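# Wind the cable around a held reel's hub

## Task

Using one gripper that holds the reel, pin the cable close to one of its ends beneath a finger of that gripper, then wrap the cable around the reel's hub more than one complete turn, staying within roughly one cable thickness of the hub over almost the whole turn. Any cable doubling back between the flanges subtracts from the turn. Declare completion only while that gripper keeps the reel still and lifted above the table, the other arm's moving parts are away from the reel and cable, and the other arm is not pressing hard against the holding arm.

## Robot and tools

Robot: two arms, left_arm and right_arm, each ending in a two-finger gripper. Its fingers point along the gripper's +z axis and close along its y axis. end_effector_position is the point between the finger pads, about 1 cm short of the tips. Base poses in the scene frame: left_arm (-0.019, +0.332, 0) m, right_arm (+0.025, -0.277, 0) m, both turned slightly (quat_wxyz +1.000, 0, 0, +0.011).

Frames: the scene frame has its origin at table-top height, midway between the nominal bases, with +z up and +x pointing out over the table. left_arm is on the +y side; arm names do not match image sides. Hand poses, velocities, targets and wrist-camera poses are reported in each arm's own base frame. Fixed cameras and the table use the scene frame. Offsets run along each arm's own base axes, and rotations turn about that arm's Hand target position.

execute_actions(actions, cameras): actions is a list of actions. Each action is a table of up to 15 rows, one row per 1/30 s step. A shorter table repeats its final row to fill 15 steps. Each row is one list of 14 numbers in [-1, 1] covering both arms: left_arm dx, dy, dz, rx, ry, rz, opening, then right_arm in the same order. The six pose numbers are offsets, not poses. Every row counts from the arm's Hand target as it stood when that action began, not from the row before, so repeating an offset moves the arm further. Scale: 1.0 equals 0.6 m or 180 degrees. rx, ry, rz form a single rotation vector. A translation longer than 1.0 may be shortened along its direction. Opening is absolute: +1 is fully open (0.094 m), -1 is closed, and 0 is a real half-open command. To re-request an arm's Hand target, send six zeros plus the opening you want. Images come back only for an empty actions list or when cameras names them (["all"], names, or []).

move(target, speed, blend, opening_speed, grip_force, blocking, cameras): target is one 14-number row laid out as above, or a list of up to 15 such rows. Every row is an offset from the same starting Hand targets. The gripper moves in a straight line and turns the shorter way. speed is the top path speed in m/s, from 0.002 to 2.9 (default 0.25); turning is capped at twice that in rad/s. Give one value, or one per target. blend, in m, rounds corners at intermediate targets; 0 means stop at each. opening_speed is on the -1..+1 scale per second, at least 0.2; use it for gentle closing. grip_force is the pad force limit in newtons, 10 to 50, one value or one per arm. It stays until changed, and low values close slowly. blocking=false returns after about 0.5 s while the motion continues. A move is cut off after 10 s. Its result adds a move: line giving the ending (done, off_target, moving, held, fault) and any limits (limits=paced means the pose was clipped; limits=held means steps were withheld). done means the arm rests within 10 mm and 2 degrees of its target. Neither done nor off_target says anything about contact.

wait(seconds 0 to 10, cameras) lets the scene run. stop(cameras) brakes a running move. zoom_image(camera, region [x0, y0, x1, y1] pixels, at most 504 by 504) enlarges part of the latest image from cam_high, cam_low, cam_left_wrist or cam_right_wrist. All four are 672x504 and have calibrations. finished_scene(scene: the current scene's number, 1 to 2) ends the scene for good.

Results: end_effector_position (m) and end_effector_quat_wxyz per arm, Hand target (the base that later offsets count from), Tool commands, grip_measured (same scale as opening; a few mm off), grip_effort_nm (gripper motor effort; negative means closing), and Joint positions (the last entry is the opening in m). Also reported: joint velocities (omitted when all are within noise), joint torques (wrapping at ±28 N m for joints 1 to 3), motor temperatures and step positions. MOTOR HOT appears at 75 °C. At 90 °C the arm folds and idles; at 100 °C it collapses.

Motion notes: each step, orientation is clipped to within 40 degrees of the measured one. Grippers often rest a few cm short because of friction and load. Re-command, or send the remaining distance as an offset. Waiting does not close the gap. Joint ranges in rad: waist -2.618 to 3.054, shoulder 0 to 3.142, elbow 0 to 3.142 (straight at 2.901), wrist pitch ±1.571, wrist yaw ±1.571, wrist roll ±2.094.

Gripping: below first touch, squeeze rises about 1 N per 0.001, then jumps to the force limit. To release, command well above grip_measured.

Avoid: dropping the reel or cable, and anything leaving the table. Avoid fast moves into contact and targets set far past a contact. Keep the arms from touching each other, and never close a gripper on the other arm's fingers. Keep wrist-camera cables off objects, fixtures and the table. Avoid paths passing near an arm's own base. Avoid long stretched-out holds or pushes that heat motors. To end a push, command the target back past the gripper. Loose objects may be nudged briefly by outside pushes.

Each tool is called after "Emit:" as a command line: name --argument value for each argument, lists and objects as JSON in quotes; but a table of rows of numbers goes row by row, as --pt "numbers of a row", without its own name.

## Session

Emit:
execute_actions --actions '[]'

Scene clock: 0.00 s.
left_arm: end_effector_position=(+0.2045, -0.1040, +0.3465) grip_measured=+1.000 grip_effort_nm=n/a end_effector_quat_wxyz=(+0.510, +0.100, +0.852, -0.068) | right_arm: end_effector_position=(+0.2343, +0.1307, +0.4535) grip_measured=+1.000 grip_effort_nm=n/a end_effector_quat_wxyz=(+0.501, -0.015, +0.831, +0.241)
Joint positions: left_arm=[-0.922 0.788 1.263 -1.075 -0.582 -0.375 0.094] | right_arm=[0.568 1.043 1.736 -1.087 0.093 0.47 0.094]
Joint velocities: within noise
Joint torques (N m): no reading
Motor temperatures (°C): left_arm=[20 21 36 36 22 21 26] | right_arm=[22 21 27 21 21 23 21]
Heat: left arm: 36 °C; right arm: 27 °C.
Hand target: left_arm +0.2034, -0.1011, +0.3479; +0.511, +0.098, +0.851, -0.066 | right_arm +0.2322, +0.1291, +0.4551; +0.503, -0.015, +0.830, +0.241
Tool commands: left_gripper/opening=+1.0 right_gripper/opening=+1.0
camera_calibration:
cam_left_wrist: T_world_to_cam=[[-0.22337, -0.974667, 0.0114364, -0.0585854], [-0.780287, 0.171767, -0.601372, 0.42263], [0.584173, -0.143252, -0.798887, 0.233459], [0, 0, 0, 1]] pos_world=[0.180306, -0.0962515, 0.441336]
cam_right_wrist: T_world_to_cam=[[0.272611, -0.881611, -0.385287, 0.226207], [-0.813445, 0.00265767, -0.581636, 0.491023], [0.513801, 0.47197, -0.716417, 0.231394], [0, 0, 0, 1]] pos_world=[0.218863, 0.0889106, 0.538526]

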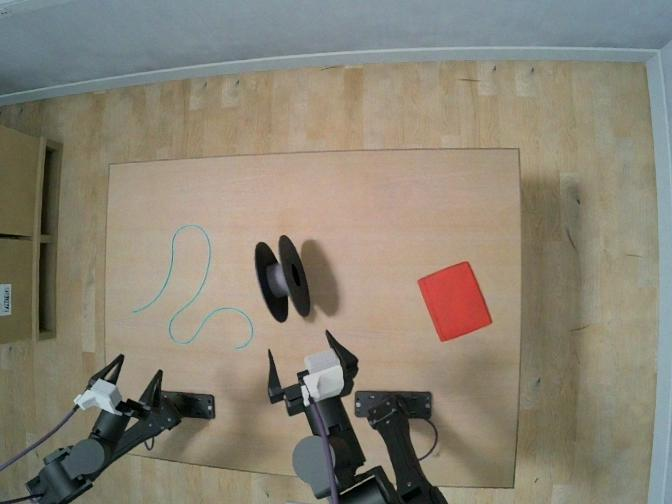

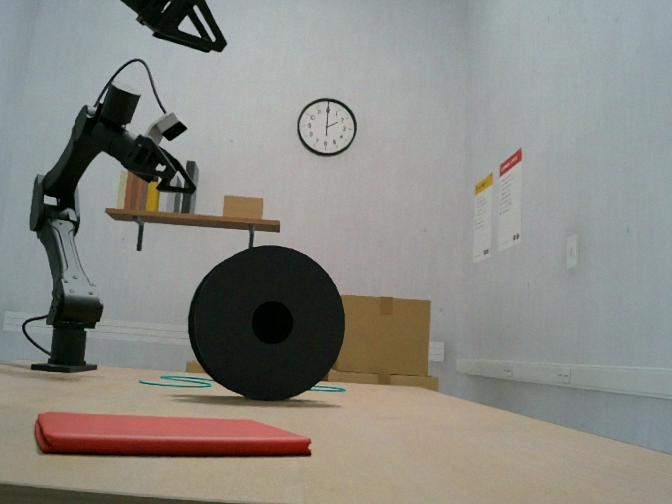

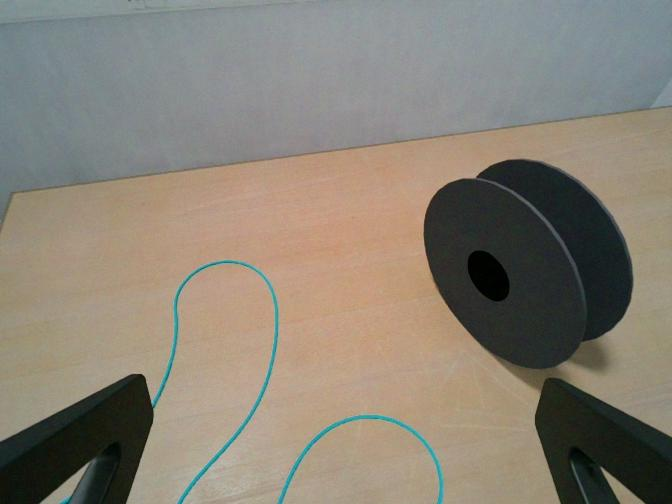

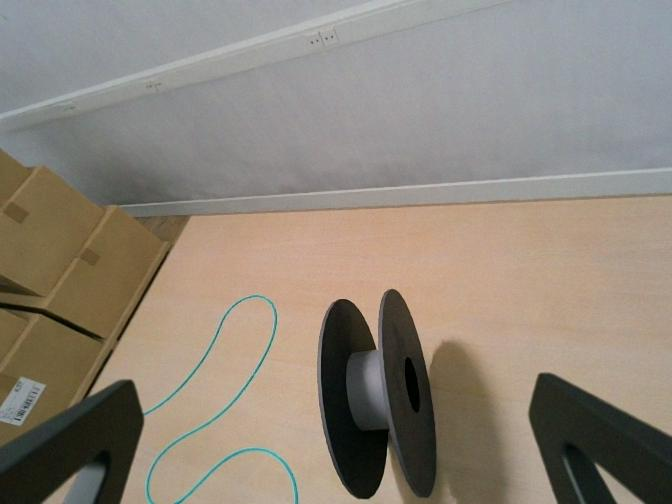

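Emit:
move --target '[0.078,0.068,-0.313,0.146,0.315,-0.109,-0.2,0,0,0,0,0,0,1]' --speed 0.25 --cameras '["all"]'

Scene clock: 12.47 s.
left_arm: end_effector_position=(+0.2449, -0.0626, +0.1544) grip_measured=-0.198 grip_effort_nm=-0.14 end_effector_quat_wxyz=(-0.006, +0.300, +0.954, -0.004) | right_arm: end_effector_position=(+0.2343, +0.1307, +0.4535) grip_measured=+1.000 grip_effort_nm=-0.01 end_effector_quat_wxyz=(+0.501, -0.015, +0.831, +0.241)
Joint positions: left_arm=[-0.248 1.514 1.363 -1.433 0.008 0.36 0.038] | right_arm=[0.568 1.043 1.736 -1.087 0.093 0.47 0.094]
Joint torques (N m): left_arm=[0.7 -6.83 10.13 0.14 -0.08 0.07] | right_arm=[-0.03 -1.33 5.52 2.04 0.06 0]
Heat: left arm: 37 °C; right arm: 27 °C.
Hand target: left_arm +0.2502, -0.0602, +0.1602; -0.001, +0.300, +0.954, +0.001 | right_arm +0.2322, +0.1291, +0.4551; +0.503, -0.015, +0.830, +0.241
Off the commanded pose: left_arm 0.008 m, 1 deg | right_arm 0.003 m, 0 deg.
move: done
camera_calibration:
cam_left_wrist: T_world_to_cam=[[-0.567028, -0.823689, -0.00401794, 0.0890597], [-0.745131, 0.510857, 0.428725, 0.185146], [-0.351084, 0.246093, -0.903426, 0.331859], [0, 0, 0, 1]] pos_world=[0.304967, -0.102894, 0.220791]
cam_right_wrist: T_world_to_cam=[[0.272611, -0.881611, -0.385287, 0.226207], [-0.813445, 0.00265767, -0.581636, 0.491023], [0.513801, 0.47197, -0.716417, 0.231394], [0, 0, 0, 1]] pos_world=[0.218863, 0.0889106, 0.538526]

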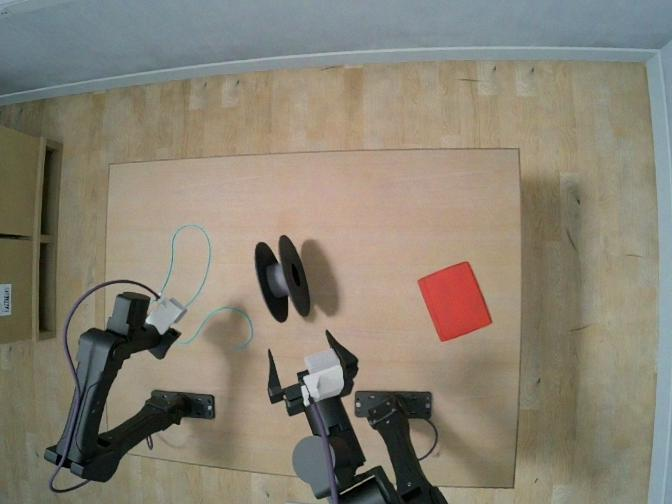

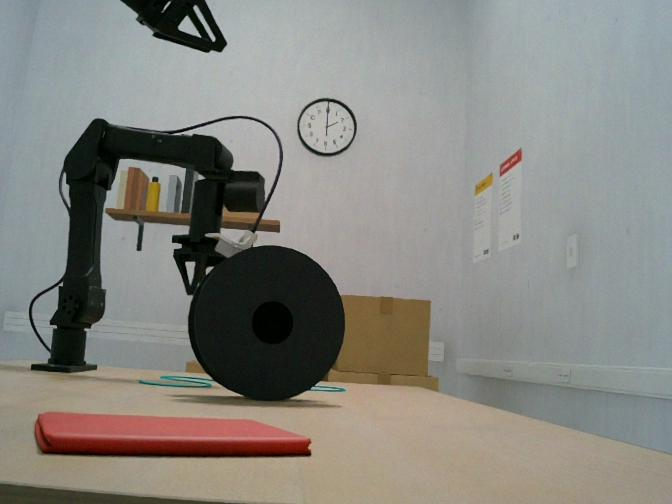

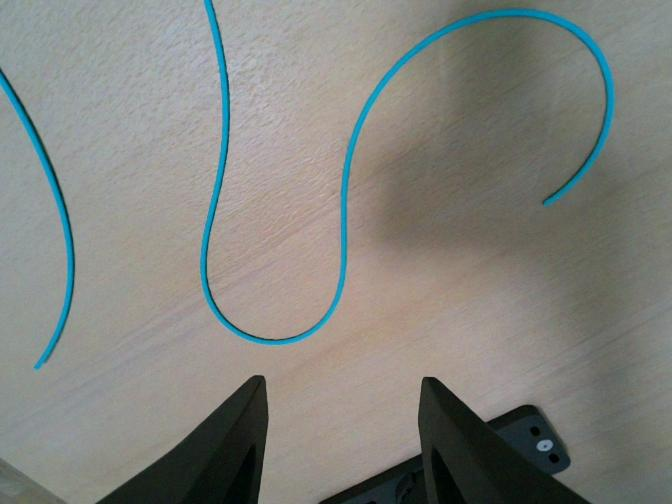

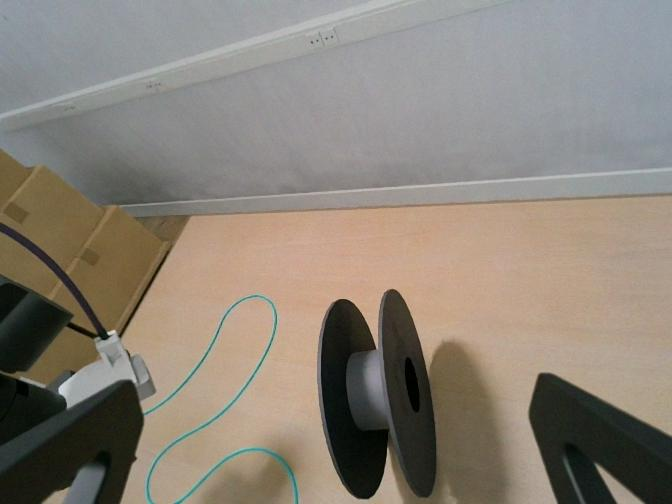

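Emit:
move --pt "0.037 0.113 -0.16 0 0 0 -0.4 0 0 0 0 0 0 1" --pt "0.037 0.113 -0.215 0 0 0 -0.4 0 0 0 0 0 0 1" --speed 0.15 --cameras '["cam_left_wrist"]'

Scene clock: 15.67 s.
left_arm: end_effector_position=(+0.2755, +0.0060, +0.0380) grip_measured=-0.398 grip_effort_nm=-0.14 end_effector_quat_wxyz=(+0.007, +0.298, +0.954, +0.002) | right_arm: end_effector_position=(+0.2343, +0.1307, +0.4535) grip_measured=+1.000 grip_effort_nm=-0.02 end_effector_quat_wxyz=(+0.501, -0.015, +0.831, +0.241)
Joint positions: left_arm=[0.019 1.638 1.019 -0.937 0.001 0.625 0.028] | right_arm=[0.568 1.043 1.736 -1.087 0.093 0.47 0.094]
Joint torques (N m): left_arm=[0.38 -7.64 5.63 0.42 0 0.07] | right_arm=[0.02 -1.36 5.5 2.03 0.05 -0.02]
Heat: left arm: 37 °C; right arm: 27 °C.
Hand target: left_arm +0.2724, +0.0076, +0.0311; -0.001, +0.300, +0.954, +0.000 | right_arm +0.2322, +0.1291, +0.4551; +0.503, -0.015, +0.830, +0.241
Off the commanded pose: left_arm 0.008 m, 1 deg | right_arm 0.003 m, 0 deg.
move: done
camera_calibration:
cam_left_wrist: T_world_to_cam=[[-0.564477, -0.825108, -0.0237254, 0.162428], [-0.758462, 0.507112, 0.409356, 0.227222], [-0.325731, 0.249067, -0.912066, 0.213972], [0, 0, 0, 1]] pos_world=[0.333723, -0.0345, 0.105996]
Images, in order (width x height): cam_left_wrist 672x504.

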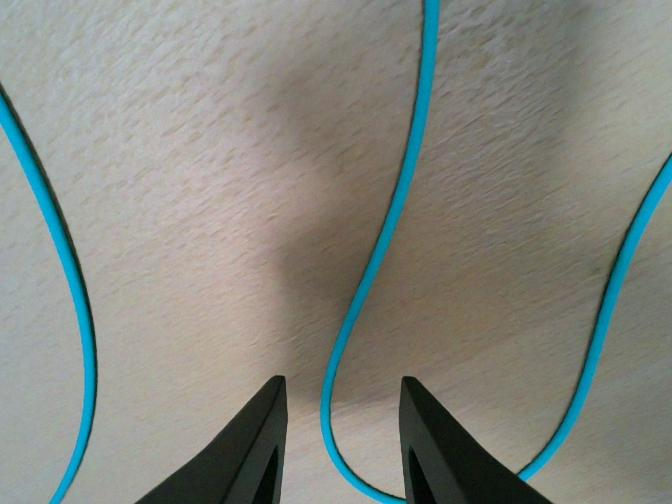

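Emit:
move --pt "-0.003 0.002 -0.028 0 0 0 -0.4 0 0 0 0 0 0 1" --pt "-0.003 0.002 -0.028 0 0 0 -1 0 0 0 0 0 0 1" --speed 0.05 --cameras '["cam_left_wrist"]'

Scene clock: 17.60 s.
left_arm: end_effector_position=(+0.2758, +0.0067, +0.0233) grip_measured=-0.986 grip_effort_nm=-0.76 end_effector_quat_wxyz=(+0.011, +0.299, +0.954, +0.003) | right_arm: end_effector_position=(+0.2343, +0.1307, +0.4535) grip_measured=+1.000 grip_effort_nm=-0.01 end_effector_quat_wxyz=(+0.501, -0.015, +0.831, +0.241)
Joint positions: left_arm=[0.021 1.656 0.974 -0.866 0.001 0.629 0.001] | right_arm=[0.568 1.043 1.736 -1.087 0.093 0.47 0.094]
Joint torques (N m): left_arm=[0.59 -7.3 5.24 0.46 0 0.07] | right_arm=[-0.01 -1.39 5.48 2.03 0.05 -0.02]
Heat: left arm: 37 °C; right arm: 27 °C.
Hand target: left_arm +0.2705, +0.0088, +0.0143; -0.001, +0.300, +0.954, +0.000 | right_arm +0.2322, +0.1291, +0.4551; +0.503, -0.015, +0.830, +0.241
Off the commanded pose: left_arm 0.011 m, 1 deg | right_arm 0.003 m, 0 deg.
move: off_target (left_arm); target 2's new opening was sent with left_arm's hand 0.011 m and 1 deg from that target
camera_calibration:
cam_left_wrist: T_world_to_cam=[[-0.56618, -0.823792, -0.028398, 0.163447], [-0.760537, 0.508801, 0.403367, 0.233831], [-0.317841, 0.249976, -0.914598, 0.198312], [0, 0, 0, 1]] pos_world=[0.333409, -0.0339007, 0.0916973]
Images, in order (width x height): cam_left_wrist 672x504.

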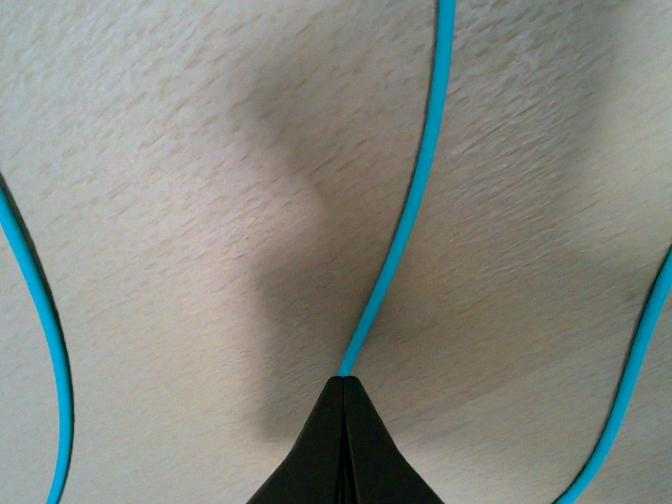

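Emit:
move --pt "0 0 0 0 0 0 -0.6 0 0 0 0 0 0 1" --pt "0.006 -0.001 -0.022 0 0 0 -0.6 0 0 0 0 0 0 1" --pt "0.006 -0.001 -0.022 0 0 0 -1 0 0 0 0 0 0 1" --speed 0.04 --cameras '["cam_left_wrist"]'

Scene clock: 20.00 s.
left_arm: end_effector_position=(+0.2799, +0.0068, +0.0103) grip_measured=-0.986 grip_effort_nm=-0.77 end_effector_quat_wxyz=(+0.011, +0.299, +0.954, +0.003) | right_arm: end_effector_position=(+0.2343, +0.1307, +0.4535) grip_measured=+1.000 grip_effort_nm=-0.01 end_effector_quat_wxyz=(+0.501, -0.015, +0.831, +0.241)
Joint positions: left_arm=[0.021 1.694 0.958 -0.812 0.001 0.629 0.001] | right_arm=[0.568 1.043 1.736 -1.087 0.093 0.47 0.094]
Joint torques (N m): left_arm=[0.35 -7.47 5.05 0.46 0.01 0.04] | right_arm=[0.01 -1.42 5.53 2.04 0.05 0]
Heat: left arm: 37 °C; right arm: 27 °C.
Hand target: left_arm +0.2741, +0.0082, +0.0011; -0.001, +0.300, +0.954, +0.000 | right_arm +0.2322, +0.1291, +0.4551; +0.503, -0.015, +0.830, +0.241
Off the commanded pose: left_arm 0.011 m, 1 deg | right_arm 0.003 m, 0 deg.
move: off_target (left_arm); target 3's new opening was sent with left_arm's hand 0.011 m and 1 deg from that target
camera_calibration:
cam_left_wrist: T_world_to_cam=[[-0.566096, -0.823834, -0.0288629, 0.165433], [-0.760887, 0.508729, 0.402798, 0.242185], [-0.317155, 0.249983, -0.914834, 0.187547], [0, 0, 0, 1]] pos_world=[0.337408, -0.0338008, 0.0787975]
Images, in order (width x height): cam_left_wrist 672x504.

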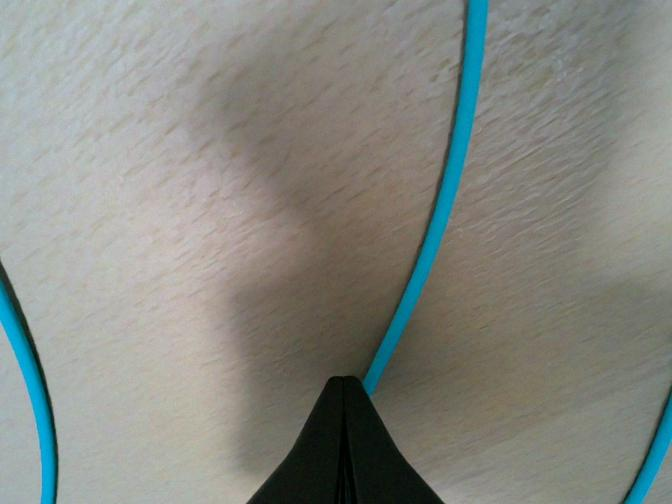

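Emit:
move --pt "0 0 0.01 0 0 0 -0.6 0 0 0 0 0 0 1" --pt "-0.004 -0.005 -0.012 0 0 0 -0.6 0 0 0 0 0 0 1" --pt "-0.004 -0.005 -0.012 0 0 0 -1 0 0 0 0 0 0 1" --speed 0.04 --cameras '["cam_left_wrist"]'

Scene clock: 22.50 s.
left_arm: end_effector_position=(+0.2774, +0.0068, +0.0050) grip_measured=-0.960 grip_effort_nm=-1.05 end_effector_quat_wxyz=(+0.011, +0.299, +0.954, +0.003) | right_arm: end_effector_position=(+0.2343, +0.1307, +0.4535) grip_measured=+1.000 grip_effort_nm=-0.01 end_effector_quat_wxyz=(+0.501, -0.015, +0.831, +0.241)
Joint positions: left_arm=[0.021 1.695 0.936 -0.788 0.001 0.629 0.002] | right_arm=[0.568 1.043 1.736 -1.087 0.093 0.47 0.094]
Joint torques (N m): left_arm=[-0.53 -7.05 4.75 0.52 0 -0.08] | right_arm=[-0.03 -1.39 5.5 2.03 0.05 -0.02]
Heat: left arm: 37 °C; right arm: 28 °C.
Hand target: left_arm +0.2718, +0.0052, -0.0061; -0.001, +0.300, +0.954, +0.000 | right_arm +0.2322, +0.1291, +0.4551; +0.503, -0.015, +0.830, +0.241
Off the commanded pose: left_arm 0.013 m, 1 deg | right_arm 0.003 m, 0 deg.
move: off_target (left_arm); target 3's new opening was sent with left_arm's hand 0.012 m and 1 deg from that target
camera_calibration:
cam_left_wrist: T_world_to_cam=[[-0.566056, -0.823854, -0.0290632, 0.163919], [-0.76104, 0.508697, 0.402549, 0.242602], [-0.316857, 0.249983, -0.914937, 0.181753], [0, 0, 0, 1]] pos_world=[0.335007, -0.0338008, 0.0733975]
Images, in order (width x height): cam_left_wrist 672x504.

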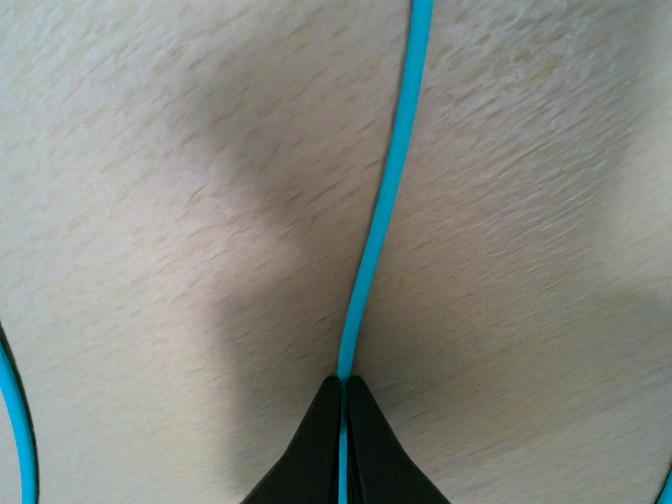

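Emit:
move --pt "0 -0.03 0.3 -0.06 -0.07 -0.01 -1 -0.01 0.04 -0.15 -0.076 0.036 0.012 0.38" --pt "-0.087 -0.175 0.76 -0.286 -0.341 -0.046 -1 -0.022 0.082 -0.373 -0.152 0.073 0.024 0.38" --speed 0.2 --blend 0.05 --cameras '["all"]'

Scene clock: 30.13 s.
left_arm: end_effector_position=(+0.2228, -0.0966, +0.4532) grip_measured=-0.960 grip_effort_nm=-1.05 end_effector_quat_wxyz=(+0.596, +0.291, +0.710, -0.238) | right_arm: end_effector_position=(+0.2185, +0.1771, +0.2346) grip_measured=+0.382 grip_effort_nm=-0.14 end_effector_quat_wxyz=(+0.376, -0.139, +0.914, +0.059)
Joint positions: left_arm=[0.264 0.907 1.471 -0.899 1.007 0.295 0.002] | right_arm=[0.952 1.031 1.083 -0.952 0.437 0.495 0.065]
Joint torques (N m): left_arm=[-0.7 -0.92 4.6 1.68 0.29 -0.1] | right_arm=[0.7 -2.48 5.57 1.62 0.34 0.12]
Heat: left arm: 37 °C; right arm: 28 °C.
Hand target: left_arm +0.2196, -0.0998, +0.4499; +0.593, +0.293, +0.708, -0.246 | right_arm +0.2190, +0.1782, +0.2313; +0.378, -0.137, +0.914, +0.057
Off the commanded pose: left_arm 0.006 m, 1 deg | right_arm 0.004 m, 0 deg.
move: done
camera_calibration:
cam_left_wrist: T_world_to_cam=[[-0.684325, -0.729157, -0.00535666, 0.0855039], [-0.415346, 0.395825, -0.81903, 0.538916], [0.599322, -0.558258, -0.573725, 0.16361], [0, 0, 0, 1]] pos_world=[0.184293, -0.0596338, 0.535714]
cam_right_wrist: T_world_to_cam=[[0.305186, -0.952279, -0.005059, 0.103195], [-0.905252, -0.288458, -0.311946, 0.35913], [0.2956, 0.0997812, -0.950086, 0.229298], [0, 0, 0, 1]] pos_world=[0.225829, 0.178984, 0.330404]

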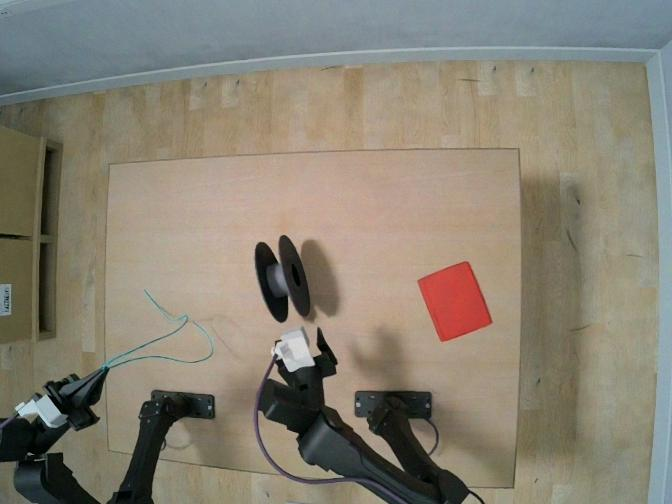

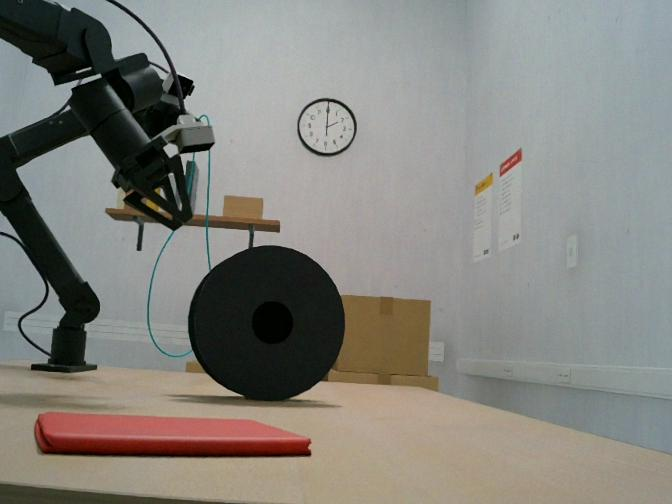

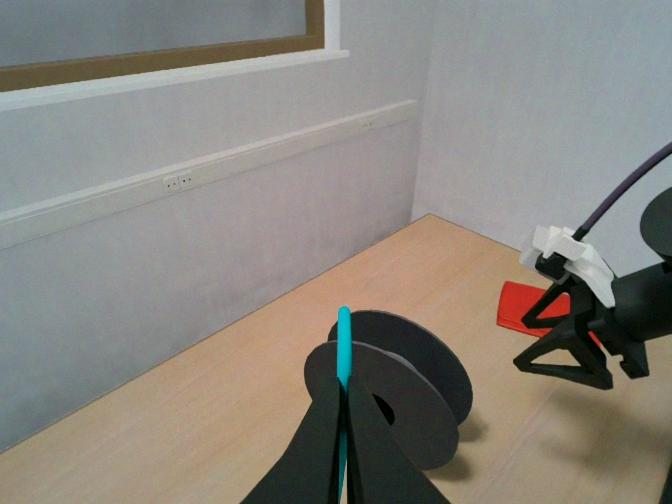

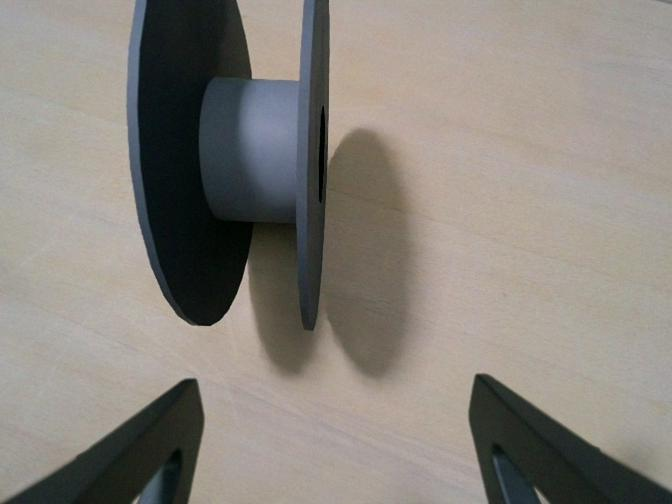

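Emit:
execute_actions --actions '[]'

Emit:
zoom_image --camera "cam_low" --region '[80, 60, 350, 410]'

Emit:
zoom_image --camera "cam_high" --region '[40, 250, 330, 420]'

Scene clock: 31.47 s.
left_arm: end_effector_position=(+0.2228, -0.0966, +0.4533) grip_measured=-0.960 grip_effort_nm=-1.05 end_effector_quat_wxyz=(+0.596, +0.290, +0.710, -0.238) | right_arm: end_effector_position=(+0.2185, +0.1771, +0.2346) grip_measured=+0.382 grip_effort_nm=-0.14 end_effector_quat_wxyz=(+0.376, -0.139, +0.914, +0.059)
Joint positions: left_arm=[0.264 0.907 1.471 -0.899 1.007 0.295 0.002] | right_arm=[0.952 1.031 1.083 -0.952 0.437 0.495 0.065]
Joint velocities: within noise
Joint torques (N m): left_arm=[-0.75 -0.96 4.63 1.66 0.3 -0.06] | right_arm=[0.72 -2.43 5.57 1.62 0.34 0.12]
Motor temperatures (°C): left_arm=[20 22 37 36 22 21 26] | right_arm=[22 21 28 24 21 23 21]
Heat: left arm: 37 °C; right arm: 28 °C.
Hand target: left_arm +0.2196, -0.0998, +0.4499; +0.593, +0.293, +0.708, -0.246 | right_arm +0.2190, +0.1782, +0.2313; +0.378, -0.137, +0.914, +0.057
Tool commands: left_gripper/opening=-1.0 right_gripper/opening=+0.38
Off the commanded pose: left_arm 0.006 m, 1 deg | right_arm 0.004 m, 0 deg.
camera_calibration:
cam_left_wrist: T_world_to_cam=[[-0.684281, -0.729198, -0.00539181, 0.085512], [-0.415226, 0.395706, -0.819148, 0.53895], [0.599455, -0.558289, -0.573556, 0.163493], [0, 0, 0, 1]] pos_world=[0.184293, -0.0596338, 0.535713]
cam_right_wrist: T_world_to_cam=[[0.305186, -0.952279, -0.005059, 0.103195], [-0.905252, -0.288458, -0.311946, 0.35913], [0.2956, 0.0997812, -0.950086, 0.229298], [0, 0, 0, 1]] pos_world=[0.225829, 0.178984, 0.330404]

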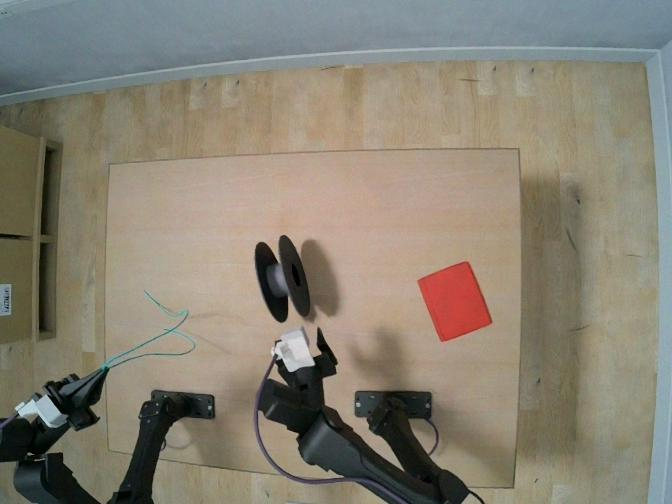

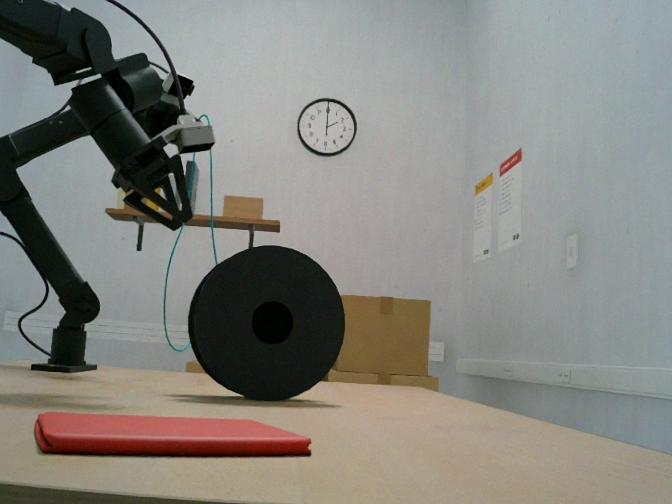

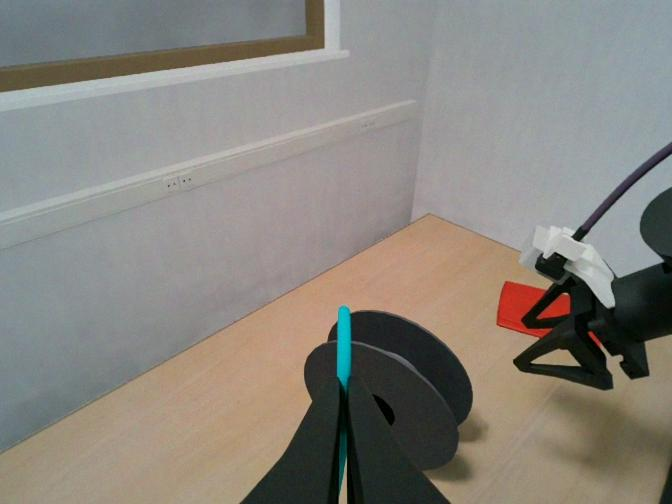

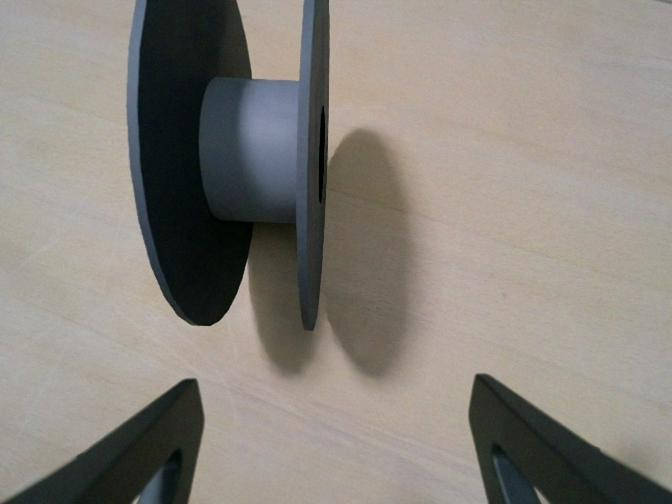

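Scaled by 1.440 from the camera's 672x504 image, which has a finer 960x720 frame.

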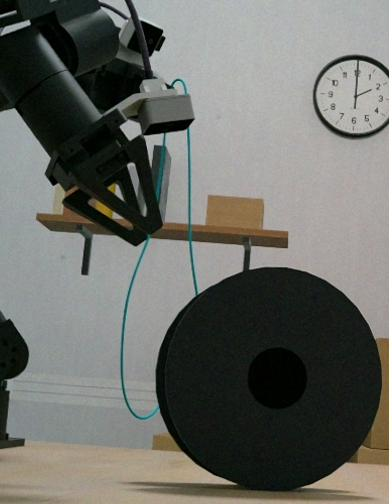

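Scaled by 1.738 from the camera's 672x504 image, which has a finer 960x720 frame.

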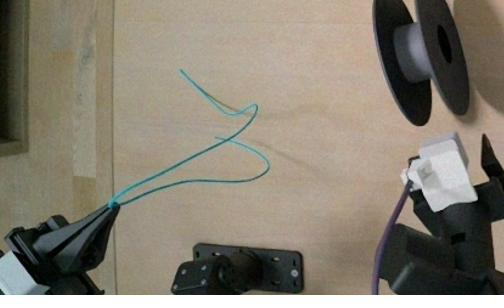

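Emit:
move --pt "0 0 0 0 0 0 -1 0.055 0.04 -0.065 0 0 0 0.38" --speed 0.1 --cameras '["cam_right_wrist","cam_low"]'

Scene clock: 34.00 s.
left_arm: end_effector_position=(+0.2229, -0.0966, +0.4534) grip_measured=-0.960 grip_effort_nm=-1.05 end_effector_quat_wxyz=(+0.596, +0.290, +0.710, -0.238) | right_arm: end_effector_position=(+0.2497, +0.2039, +0.1962) grip_measured=+0.382 grip_effort_nm=-0.14 end_effector_quat_wxyz=(+0.378, -0.138, +0.913, +0.060)
Joint positions: left_arm=[0.264 0.907 1.471 -0.898 1.007 0.295 0.002] | right_arm=[0.906 1.153 0.984 -0.711 0.409 0.457 0.065]
Joint torques (N m): left_arm=[-0.68 -0.92 4.59 1.69 0.28 -0.06] | right_arm=[-0.8 -3.86 5.82 1.68 0.2 -0.05]
Heat: left arm: 37 °C; right arm: 28 °C.
Hand target: left_arm +0.2196, -0.0998, +0.4499; +0.593, +0.293, +0.708, -0.246 | right_arm +0.2520, +0.2022, +0.1922; +0.378, -0.137, +0.914, +0.057
Off the commanded pose: left_arm 0.006 m, 1 deg | right_arm 0.005 m, 0 deg.
move: done
camera_calibration:
cam_right_wrist: T_world_to_cam=[[0.303693, -0.95274, -0.00747296, 0.119958], [-0.904772, -0.285927, -0.315648, 0.383299], [0.298594, 0.102622, -0.948847, 0.179296], [0, 0, 0, 1]] pos_world=[0.256831, 0.205485, 0.292008]
Images, in order (width x height): cam_low 672x504, cam_right_wrist 672x504.

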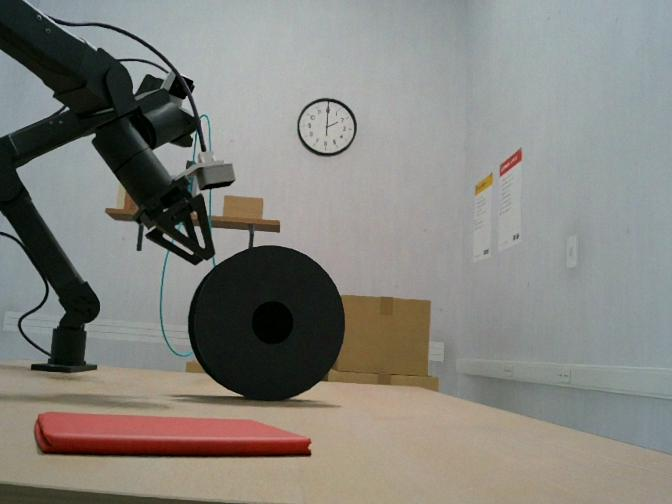

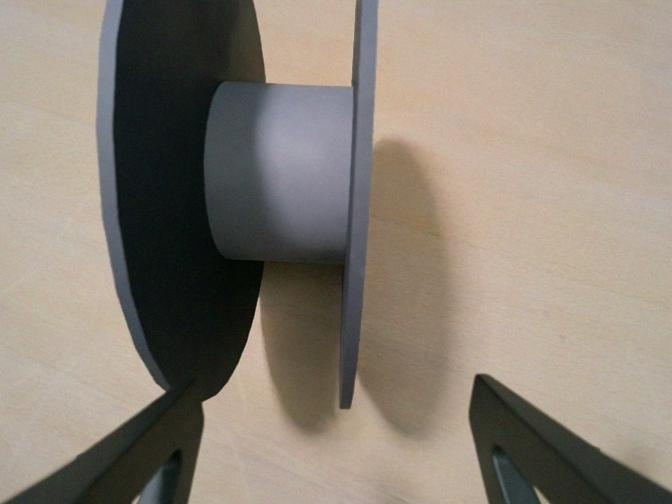

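Emit:
move --pt "0 0 0 0 0 0 -1 0.005 -0.012 0.0 0 0 0 0.25" --pt "0 0 0 0 0 0 -1 0.062 0.008 -0.063 0 0 0 0.25" --speed 0.06 --cameras '["cam_right_wrist","cam_low","cam_high"]'

Scene clock: 37.47 s.
left_arm: end_effector_position=(+0.2229, -0.0966, +0.4534) grip_measured=-0.960 grip_effort_nm=-1.05 end_effector_quat_wxyz=(+0.596, +0.290, +0.710, -0.238) | right_arm: end_effector_position=(+0.2875, +0.2091, +0.1601) grip_measured=+0.252 grip_effort_nm=-0.14 end_effector_quat_wxyz=(+0.380, -0.137, +0.913, +0.061)
Joint positions: left_arm=[0.264 0.907 1.471 -0.898 1.007 0.295 0.002] | right_arm=[0.796 1.265 0.902 -0.481 0.339 0.367 0.059]
Joint torques (N m): left_arm=[-0.72 -0.87 4.67 1.69 0.29 -0.06] | right_arm=[-0.72 -4.7 5.82 1.78 0.15 -0.05]
Heat: left arm: 37 °C; right arm: 28 °C.
Hand target: left_arm +0.2196, -0.0998, +0.4499; +0.593, +0.293, +0.708, -0.246 | right_arm +0.2893, +0.2072, +0.1547; +0.378, -0.137, +0.914, +0.057
Off the commanded pose: left_arm 0.006 m, 1 deg | right_arm 0.006 m, 0 deg.
move: done
camera_calibration:
cam_right_wrist: T_world_to_cam=[[0.302277, -0.953187, -0.00799136, 0.113735], [-0.904165, -0.284056, -0.319057, 0.407476], [0.301851, 0.103669, -0.947702, 0.131893], [0, 0, 0, 1]] pos_world=[0.294234, 0.210484, 0.255913]
Images, in order (width x height): cam_high 672x504, cam_low 672x504, cam_right_wrist 672x504.

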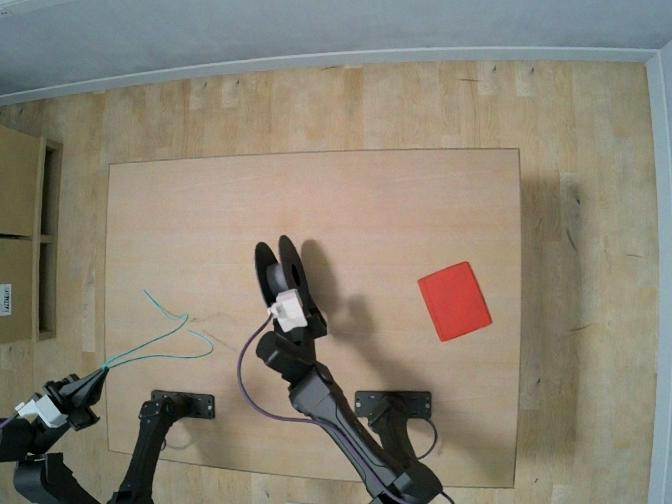

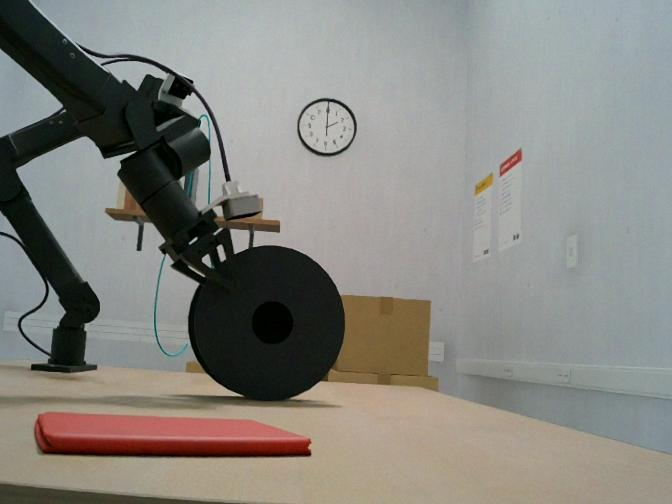

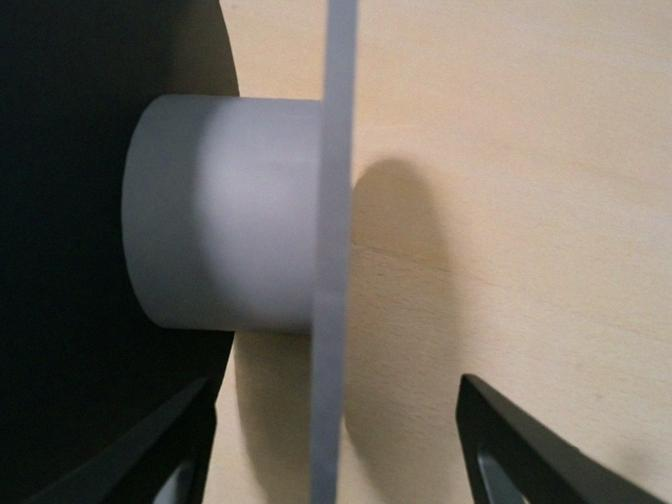

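Emit:
move --pt "0 0 0 0 0 0 -1 -0.028 -0.008 -0.045 0.0406 -0.133 0 0.25" --speed 0.06 --cameras '["cam_right_wrist","cam_low","cam_high"]'

Scene clock: 43.13 s.
left_arm: end_effector_position=(+0.2229, -0.0966, +0.4534) grip_measured=-0.960 grip_effort_nm=-1.05 end_effector_quat_wxyz=(+0.596, +0.290, +0.710, -0.238) | right_arm: end_effector_position=(+0.2747, +0.2025, +0.1323) grip_measured=+0.252 grip_effort_nm=-0.14 end_effector_quat_wxyz=(+0.568, -0.118, +0.810, +0.088)
Joint positions: left_arm=[0.264 0.907 1.471 -0.898 1.007 0.295 0.002] | right_arm=[0.93 1.159 0.34 0.398 0.588 0.254 0.059]
Joint torques (N m): left_arm=[-0.73 -0.9 4.62 1.67 0.29 -0.09] | right_arm=[0.7 -2.81 5.09 2.16 0.23 -0.01]
Heat: left arm: 37 °C; right arm: 27 °C.
Hand target: left_arm +0.2196, -0.0998, +0.4499; +0.593, +0.293, +0.708, -0.246 | right_arm +0.2724, +0.2022, +0.1275; +0.567, -0.122, +0.810, +0.085
Off the commanded pose: left_arm 0.006 m, 1 deg | right_arm 0.005 m, 1 deg.
move: done
camera_calibration:
cam_right_wrist: T_world_to_cam=[[0.296844, -0.954893, -0.00787662, 0.112995], [-0.694264, -0.210145, -0.688357, 0.361414], [0.655653, 0.209803, -0.725329, -0.03802], [0, 0, 0, 1]] pos_world=[0.242303, 0.191824, 0.222095]
Images, in order (width x height): cam_high 672x504, cam_low 672x504, cam_right_wrist 672x504.

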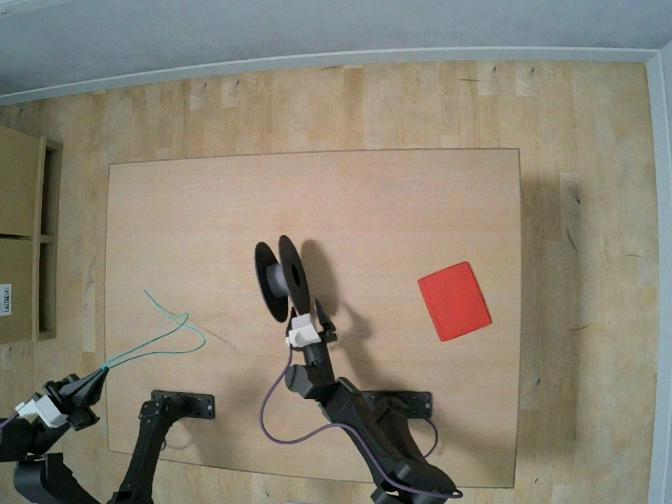

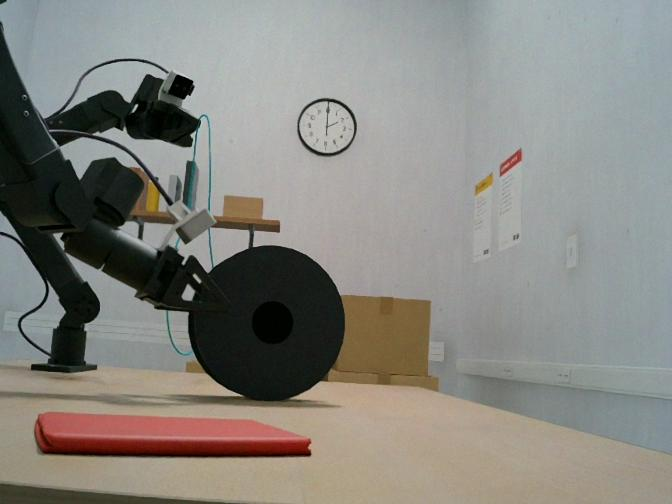

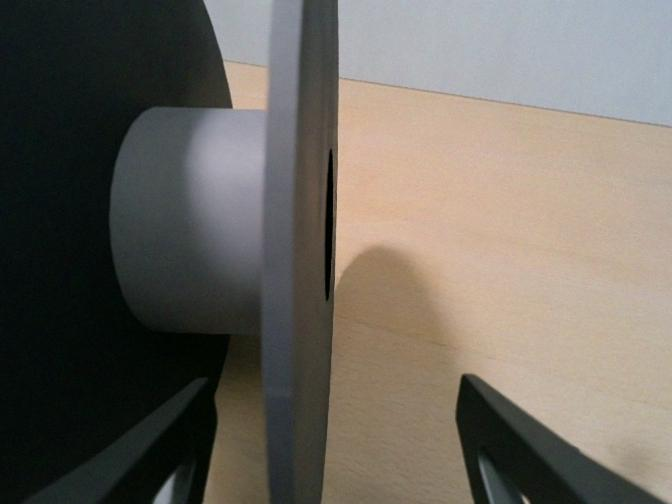

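Emit:
move --pt "0 0 0 0 0 0 -1 -0.004 0.013 0 0 0 0 0.15" --speed 0.06 --cameras '["cam_right_wrist","cam_low"]'

Emit:
zoom_image --camera "cam_low" --region '[100, 60, 360, 410]'

Scene clock: 44.53 s.
left_arm: end_effector_position=(+0.2229, -0.0966, +0.4534) grip_measured=-0.960 grip_effort_nm=-1.05 end_effector_quat_wxyz=(+0.596, +0.290, +0.710, -0.238) | right_arm: end_effector_position=(+0.2699, +0.2073, +0.1251) grip_measured=+0.152 grip_effort_nm=-0.14 end_effector_quat_wxyz=(+0.563, -0.128, +0.813, +0.079)
Joint positions: left_arm=[0.264 0.907 1.471 -0.898 1.007 0.295 0.002] | right_arm=[0.964 1.188 0.34 0.4 0.618 0.255 0.054]
Joint torques (N m): left_arm=[-0.72 -0.88 4.56 1.69 0.31 -0.06] | right_arm=[0.66 -3.14 6.48 2.14 0.25 0.15]
Heat: left arm: 37 °C; right arm: 27 °C.
Hand target: left_arm +0.2196, -0.0998, +0.4499; +0.593, +0.293, +0.708, -0.246 | right_arm +0.2701, +0.2100, +0.1275; +0.567, -0.122, +0.810, +0.085
Off the commanded pose: left_arm 0.006 m, 1 deg | right_arm 0.004 m, 1 deg.
move: done
camera_calibration:
cam_right_wrist: T_world_to_cam=[[0.303159, -0.952779, 0.017518, 0.113551], [-0.696975, -0.234227, -0.677764, 0.358591], [0.649862, 0.19326, -0.735071, -0.0349233], [0, 0, 0, 1]] pos_world=[0.2382, 0.19893, 0.21538]
Images, in order (width x height): cam_low 672x504, cam_right_wrist 672x504.

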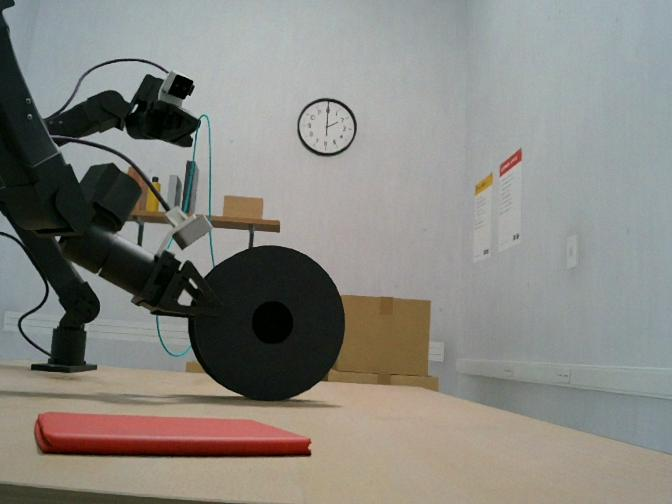

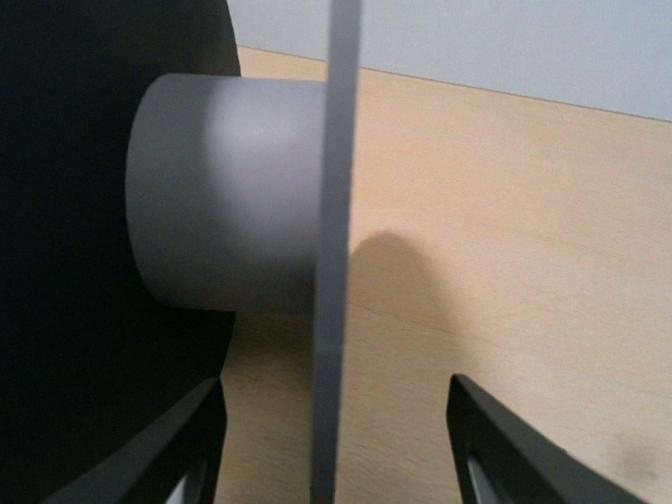

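Scaled by 1.440 from the camera's 672x504 image, which has a finer 960x720 frame.

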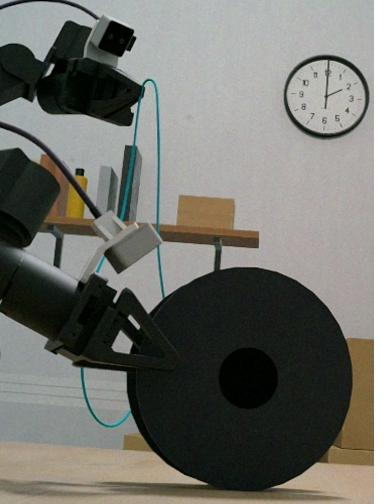

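Emit:
move --pt "0.06 0.05 -0.4 0.23 0.27 0.035 -1 0 0 0 0 0 0 0.15" --pt "0.1 0.17 -0.7 0.286 0.341 0.046 -1 0 0 0 0 0 0 0.15" --pt "0.1 0.17 -0.7 0.286 0.341 0.046 -0.6 0 0 0 0 0 0 0.15" --pt "0.1 0.17 -0.4 0.286 0.341 0.046 -0.4 0 0 0 0 0 0 0.15" --speed 0.25 --cameras '["cam_left_wrist","cam_high"]'

Scene clock: 53.50 s.
left_arm: end_effector_position=(+0.2807, -0.0006, +0.2012) grip_measured=-0.402 grip_effort_nm=0.10 end_effector_quat_wxyz=(+0.029, +0.299, +0.954, +0.007) | right_arm: end_effector_position=(+0.2700, +0.2072, +0.1251) grip_measured=+0.152 grip_effort_nm=-0.14 end_effector_quat_wxyz=(+0.563, -0.128, +0.813, +0.079)
Joint positions: left_arm=[-0.003 1.583 1.618 -1.546 0.005 0.605 0.028] | right_arm=[0.964 1.188 0.34 0.4 0.619 0.255 0.054]
Joint torques (N m): left_arm=[0.54 -9.54 8.81 0.29 -0.04 0.06] | right_arm=[0.68 -3.1 6.43 2.13 0.26 0.15]
Heat: left arm: 37 °C; right arm: 27 °C.
Hand target: left_arm +0.2796, +0.0021, +0.2100; -0.001, +0.300, +0.954, +0.001 | right_arm +0.2701, +0.2100, +0.1275; +0.567, -0.122, +0.810, +0.085
Off the commanded pose: left_arm 0.009 m, 4 deg | right_arm 0.004 m, 1 deg.
joint sent to its limit (left arm) — joint 4 (wrist pitch), lower limit. The joint targets are off in orientation, not in position.
move: off_target (left_arm); target 4's new opening was sent with left_arm's hand 0.009 m and 4 deg from that target
camera_calibration:
cam_left_wrist: T_world_to_cam=[[-0.564264, -0.824319, -0.0458584, 0.168155], [-0.775358, 0.510031, 0.37241, 0.179845], [-0.283595, 0.245694, -0.926935, 0.357276], [0, 0, 0, 1]] pos_world=[0.33565, -0.0408935, 0.271907]
Images, in order (width x height): cam_high 672x504, cam_left_wrist 672x504.

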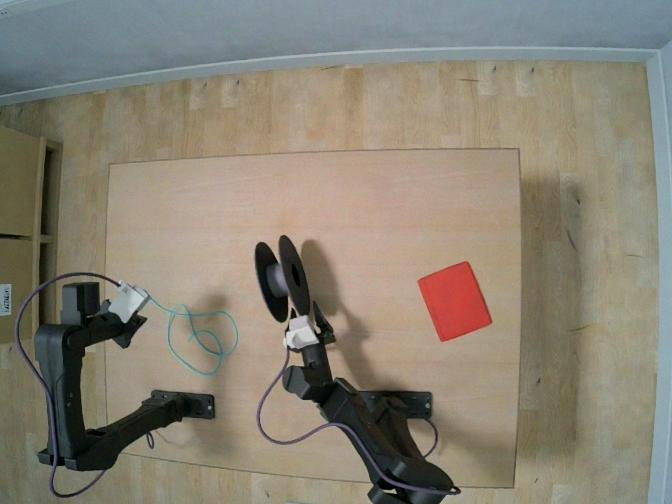

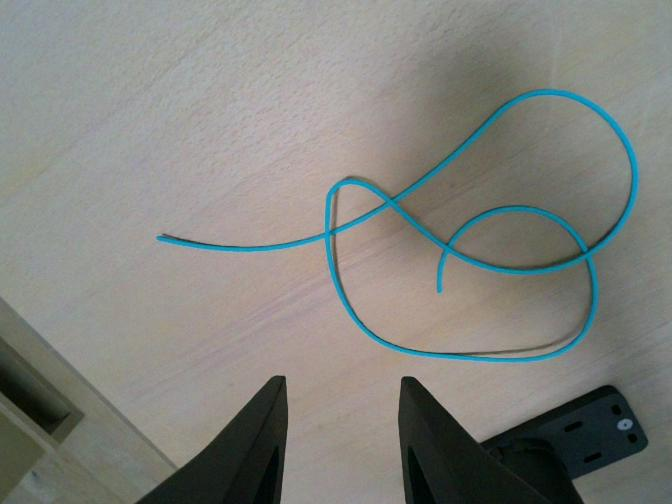

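Emit:
move --pt "-0.0135 -0.166 -0.25 0 0 -0.278 -0.4 0 0 0 0 0 0 0.15" --speed 0.2 --cameras '["cam_left_wrist"]'

Scene clock: 58.40 s.
left_arm: end_effector_position=(+0.2762, -0.0982, +0.0692) grip_measured=-0.402 grip_effort_nm=0.10 end_effector_quat_wxyz=(+0.013, +0.670, +0.742, +0.004) | right_arm: end_effector_position=(+0.2700, +0.2072, +0.1251) grip_measured=+0.152 grip_effort_nm=-0.14 end_effector_quat_wxyz=(+0.563, -0.128, +0.813, +0.079)
Joint positions: left_arm=[-0.344 1.654 1.166 -1.055 0.002 1.125 0.028] | right_arm=[0.964 1.188 0.34 0.4 0.619 0.255 0.054]
Joint torques (N m): left_arm=[-0.47 -7.76 5.55 0.42 -0.01 0.06] | right_arm=[0.69 -3.1 6.45 2.12 0.25 0.17]
Heat: left arm: 37 °C; right arm: 27 °C.
Hand target: left_arm +0.2714, -0.0974, +0.0599; -0.001, +0.676, +0.737, +0.001 | right_arm +0.2701, +0.2100, +0.1275; +0.567, -0.122, +0.810, +0.085
Off the commanded pose: left_arm 0.010 m, 2 deg | right_arm 0.004 m, 1 deg.
move: done
camera_calibration:
cam_left_wrist: T_world_to_cam=[[-0.993355, -0.108133, -0.0394083, 0.267551], [-0.114782, 0.905751, 0.407971, 0.129243], [-0.00842108, 0.409784, -0.912144, 0.196761], [0, 0, 0, 1]] pos_world=[0.282265, -0.168761, 0.13729]
Images, in order (width x height): cam_left_wrist 672x504.

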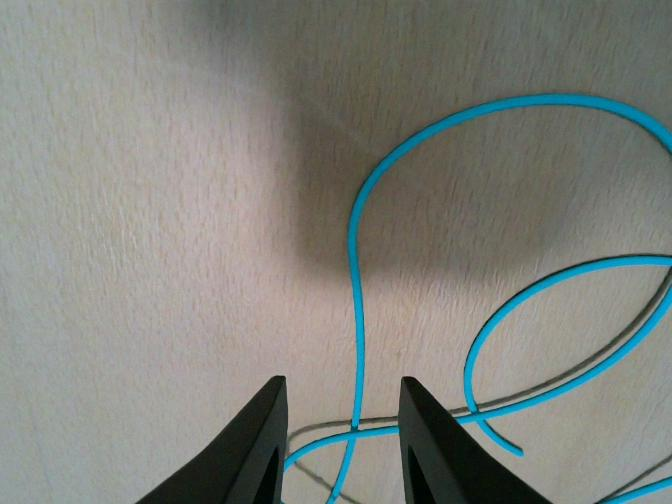

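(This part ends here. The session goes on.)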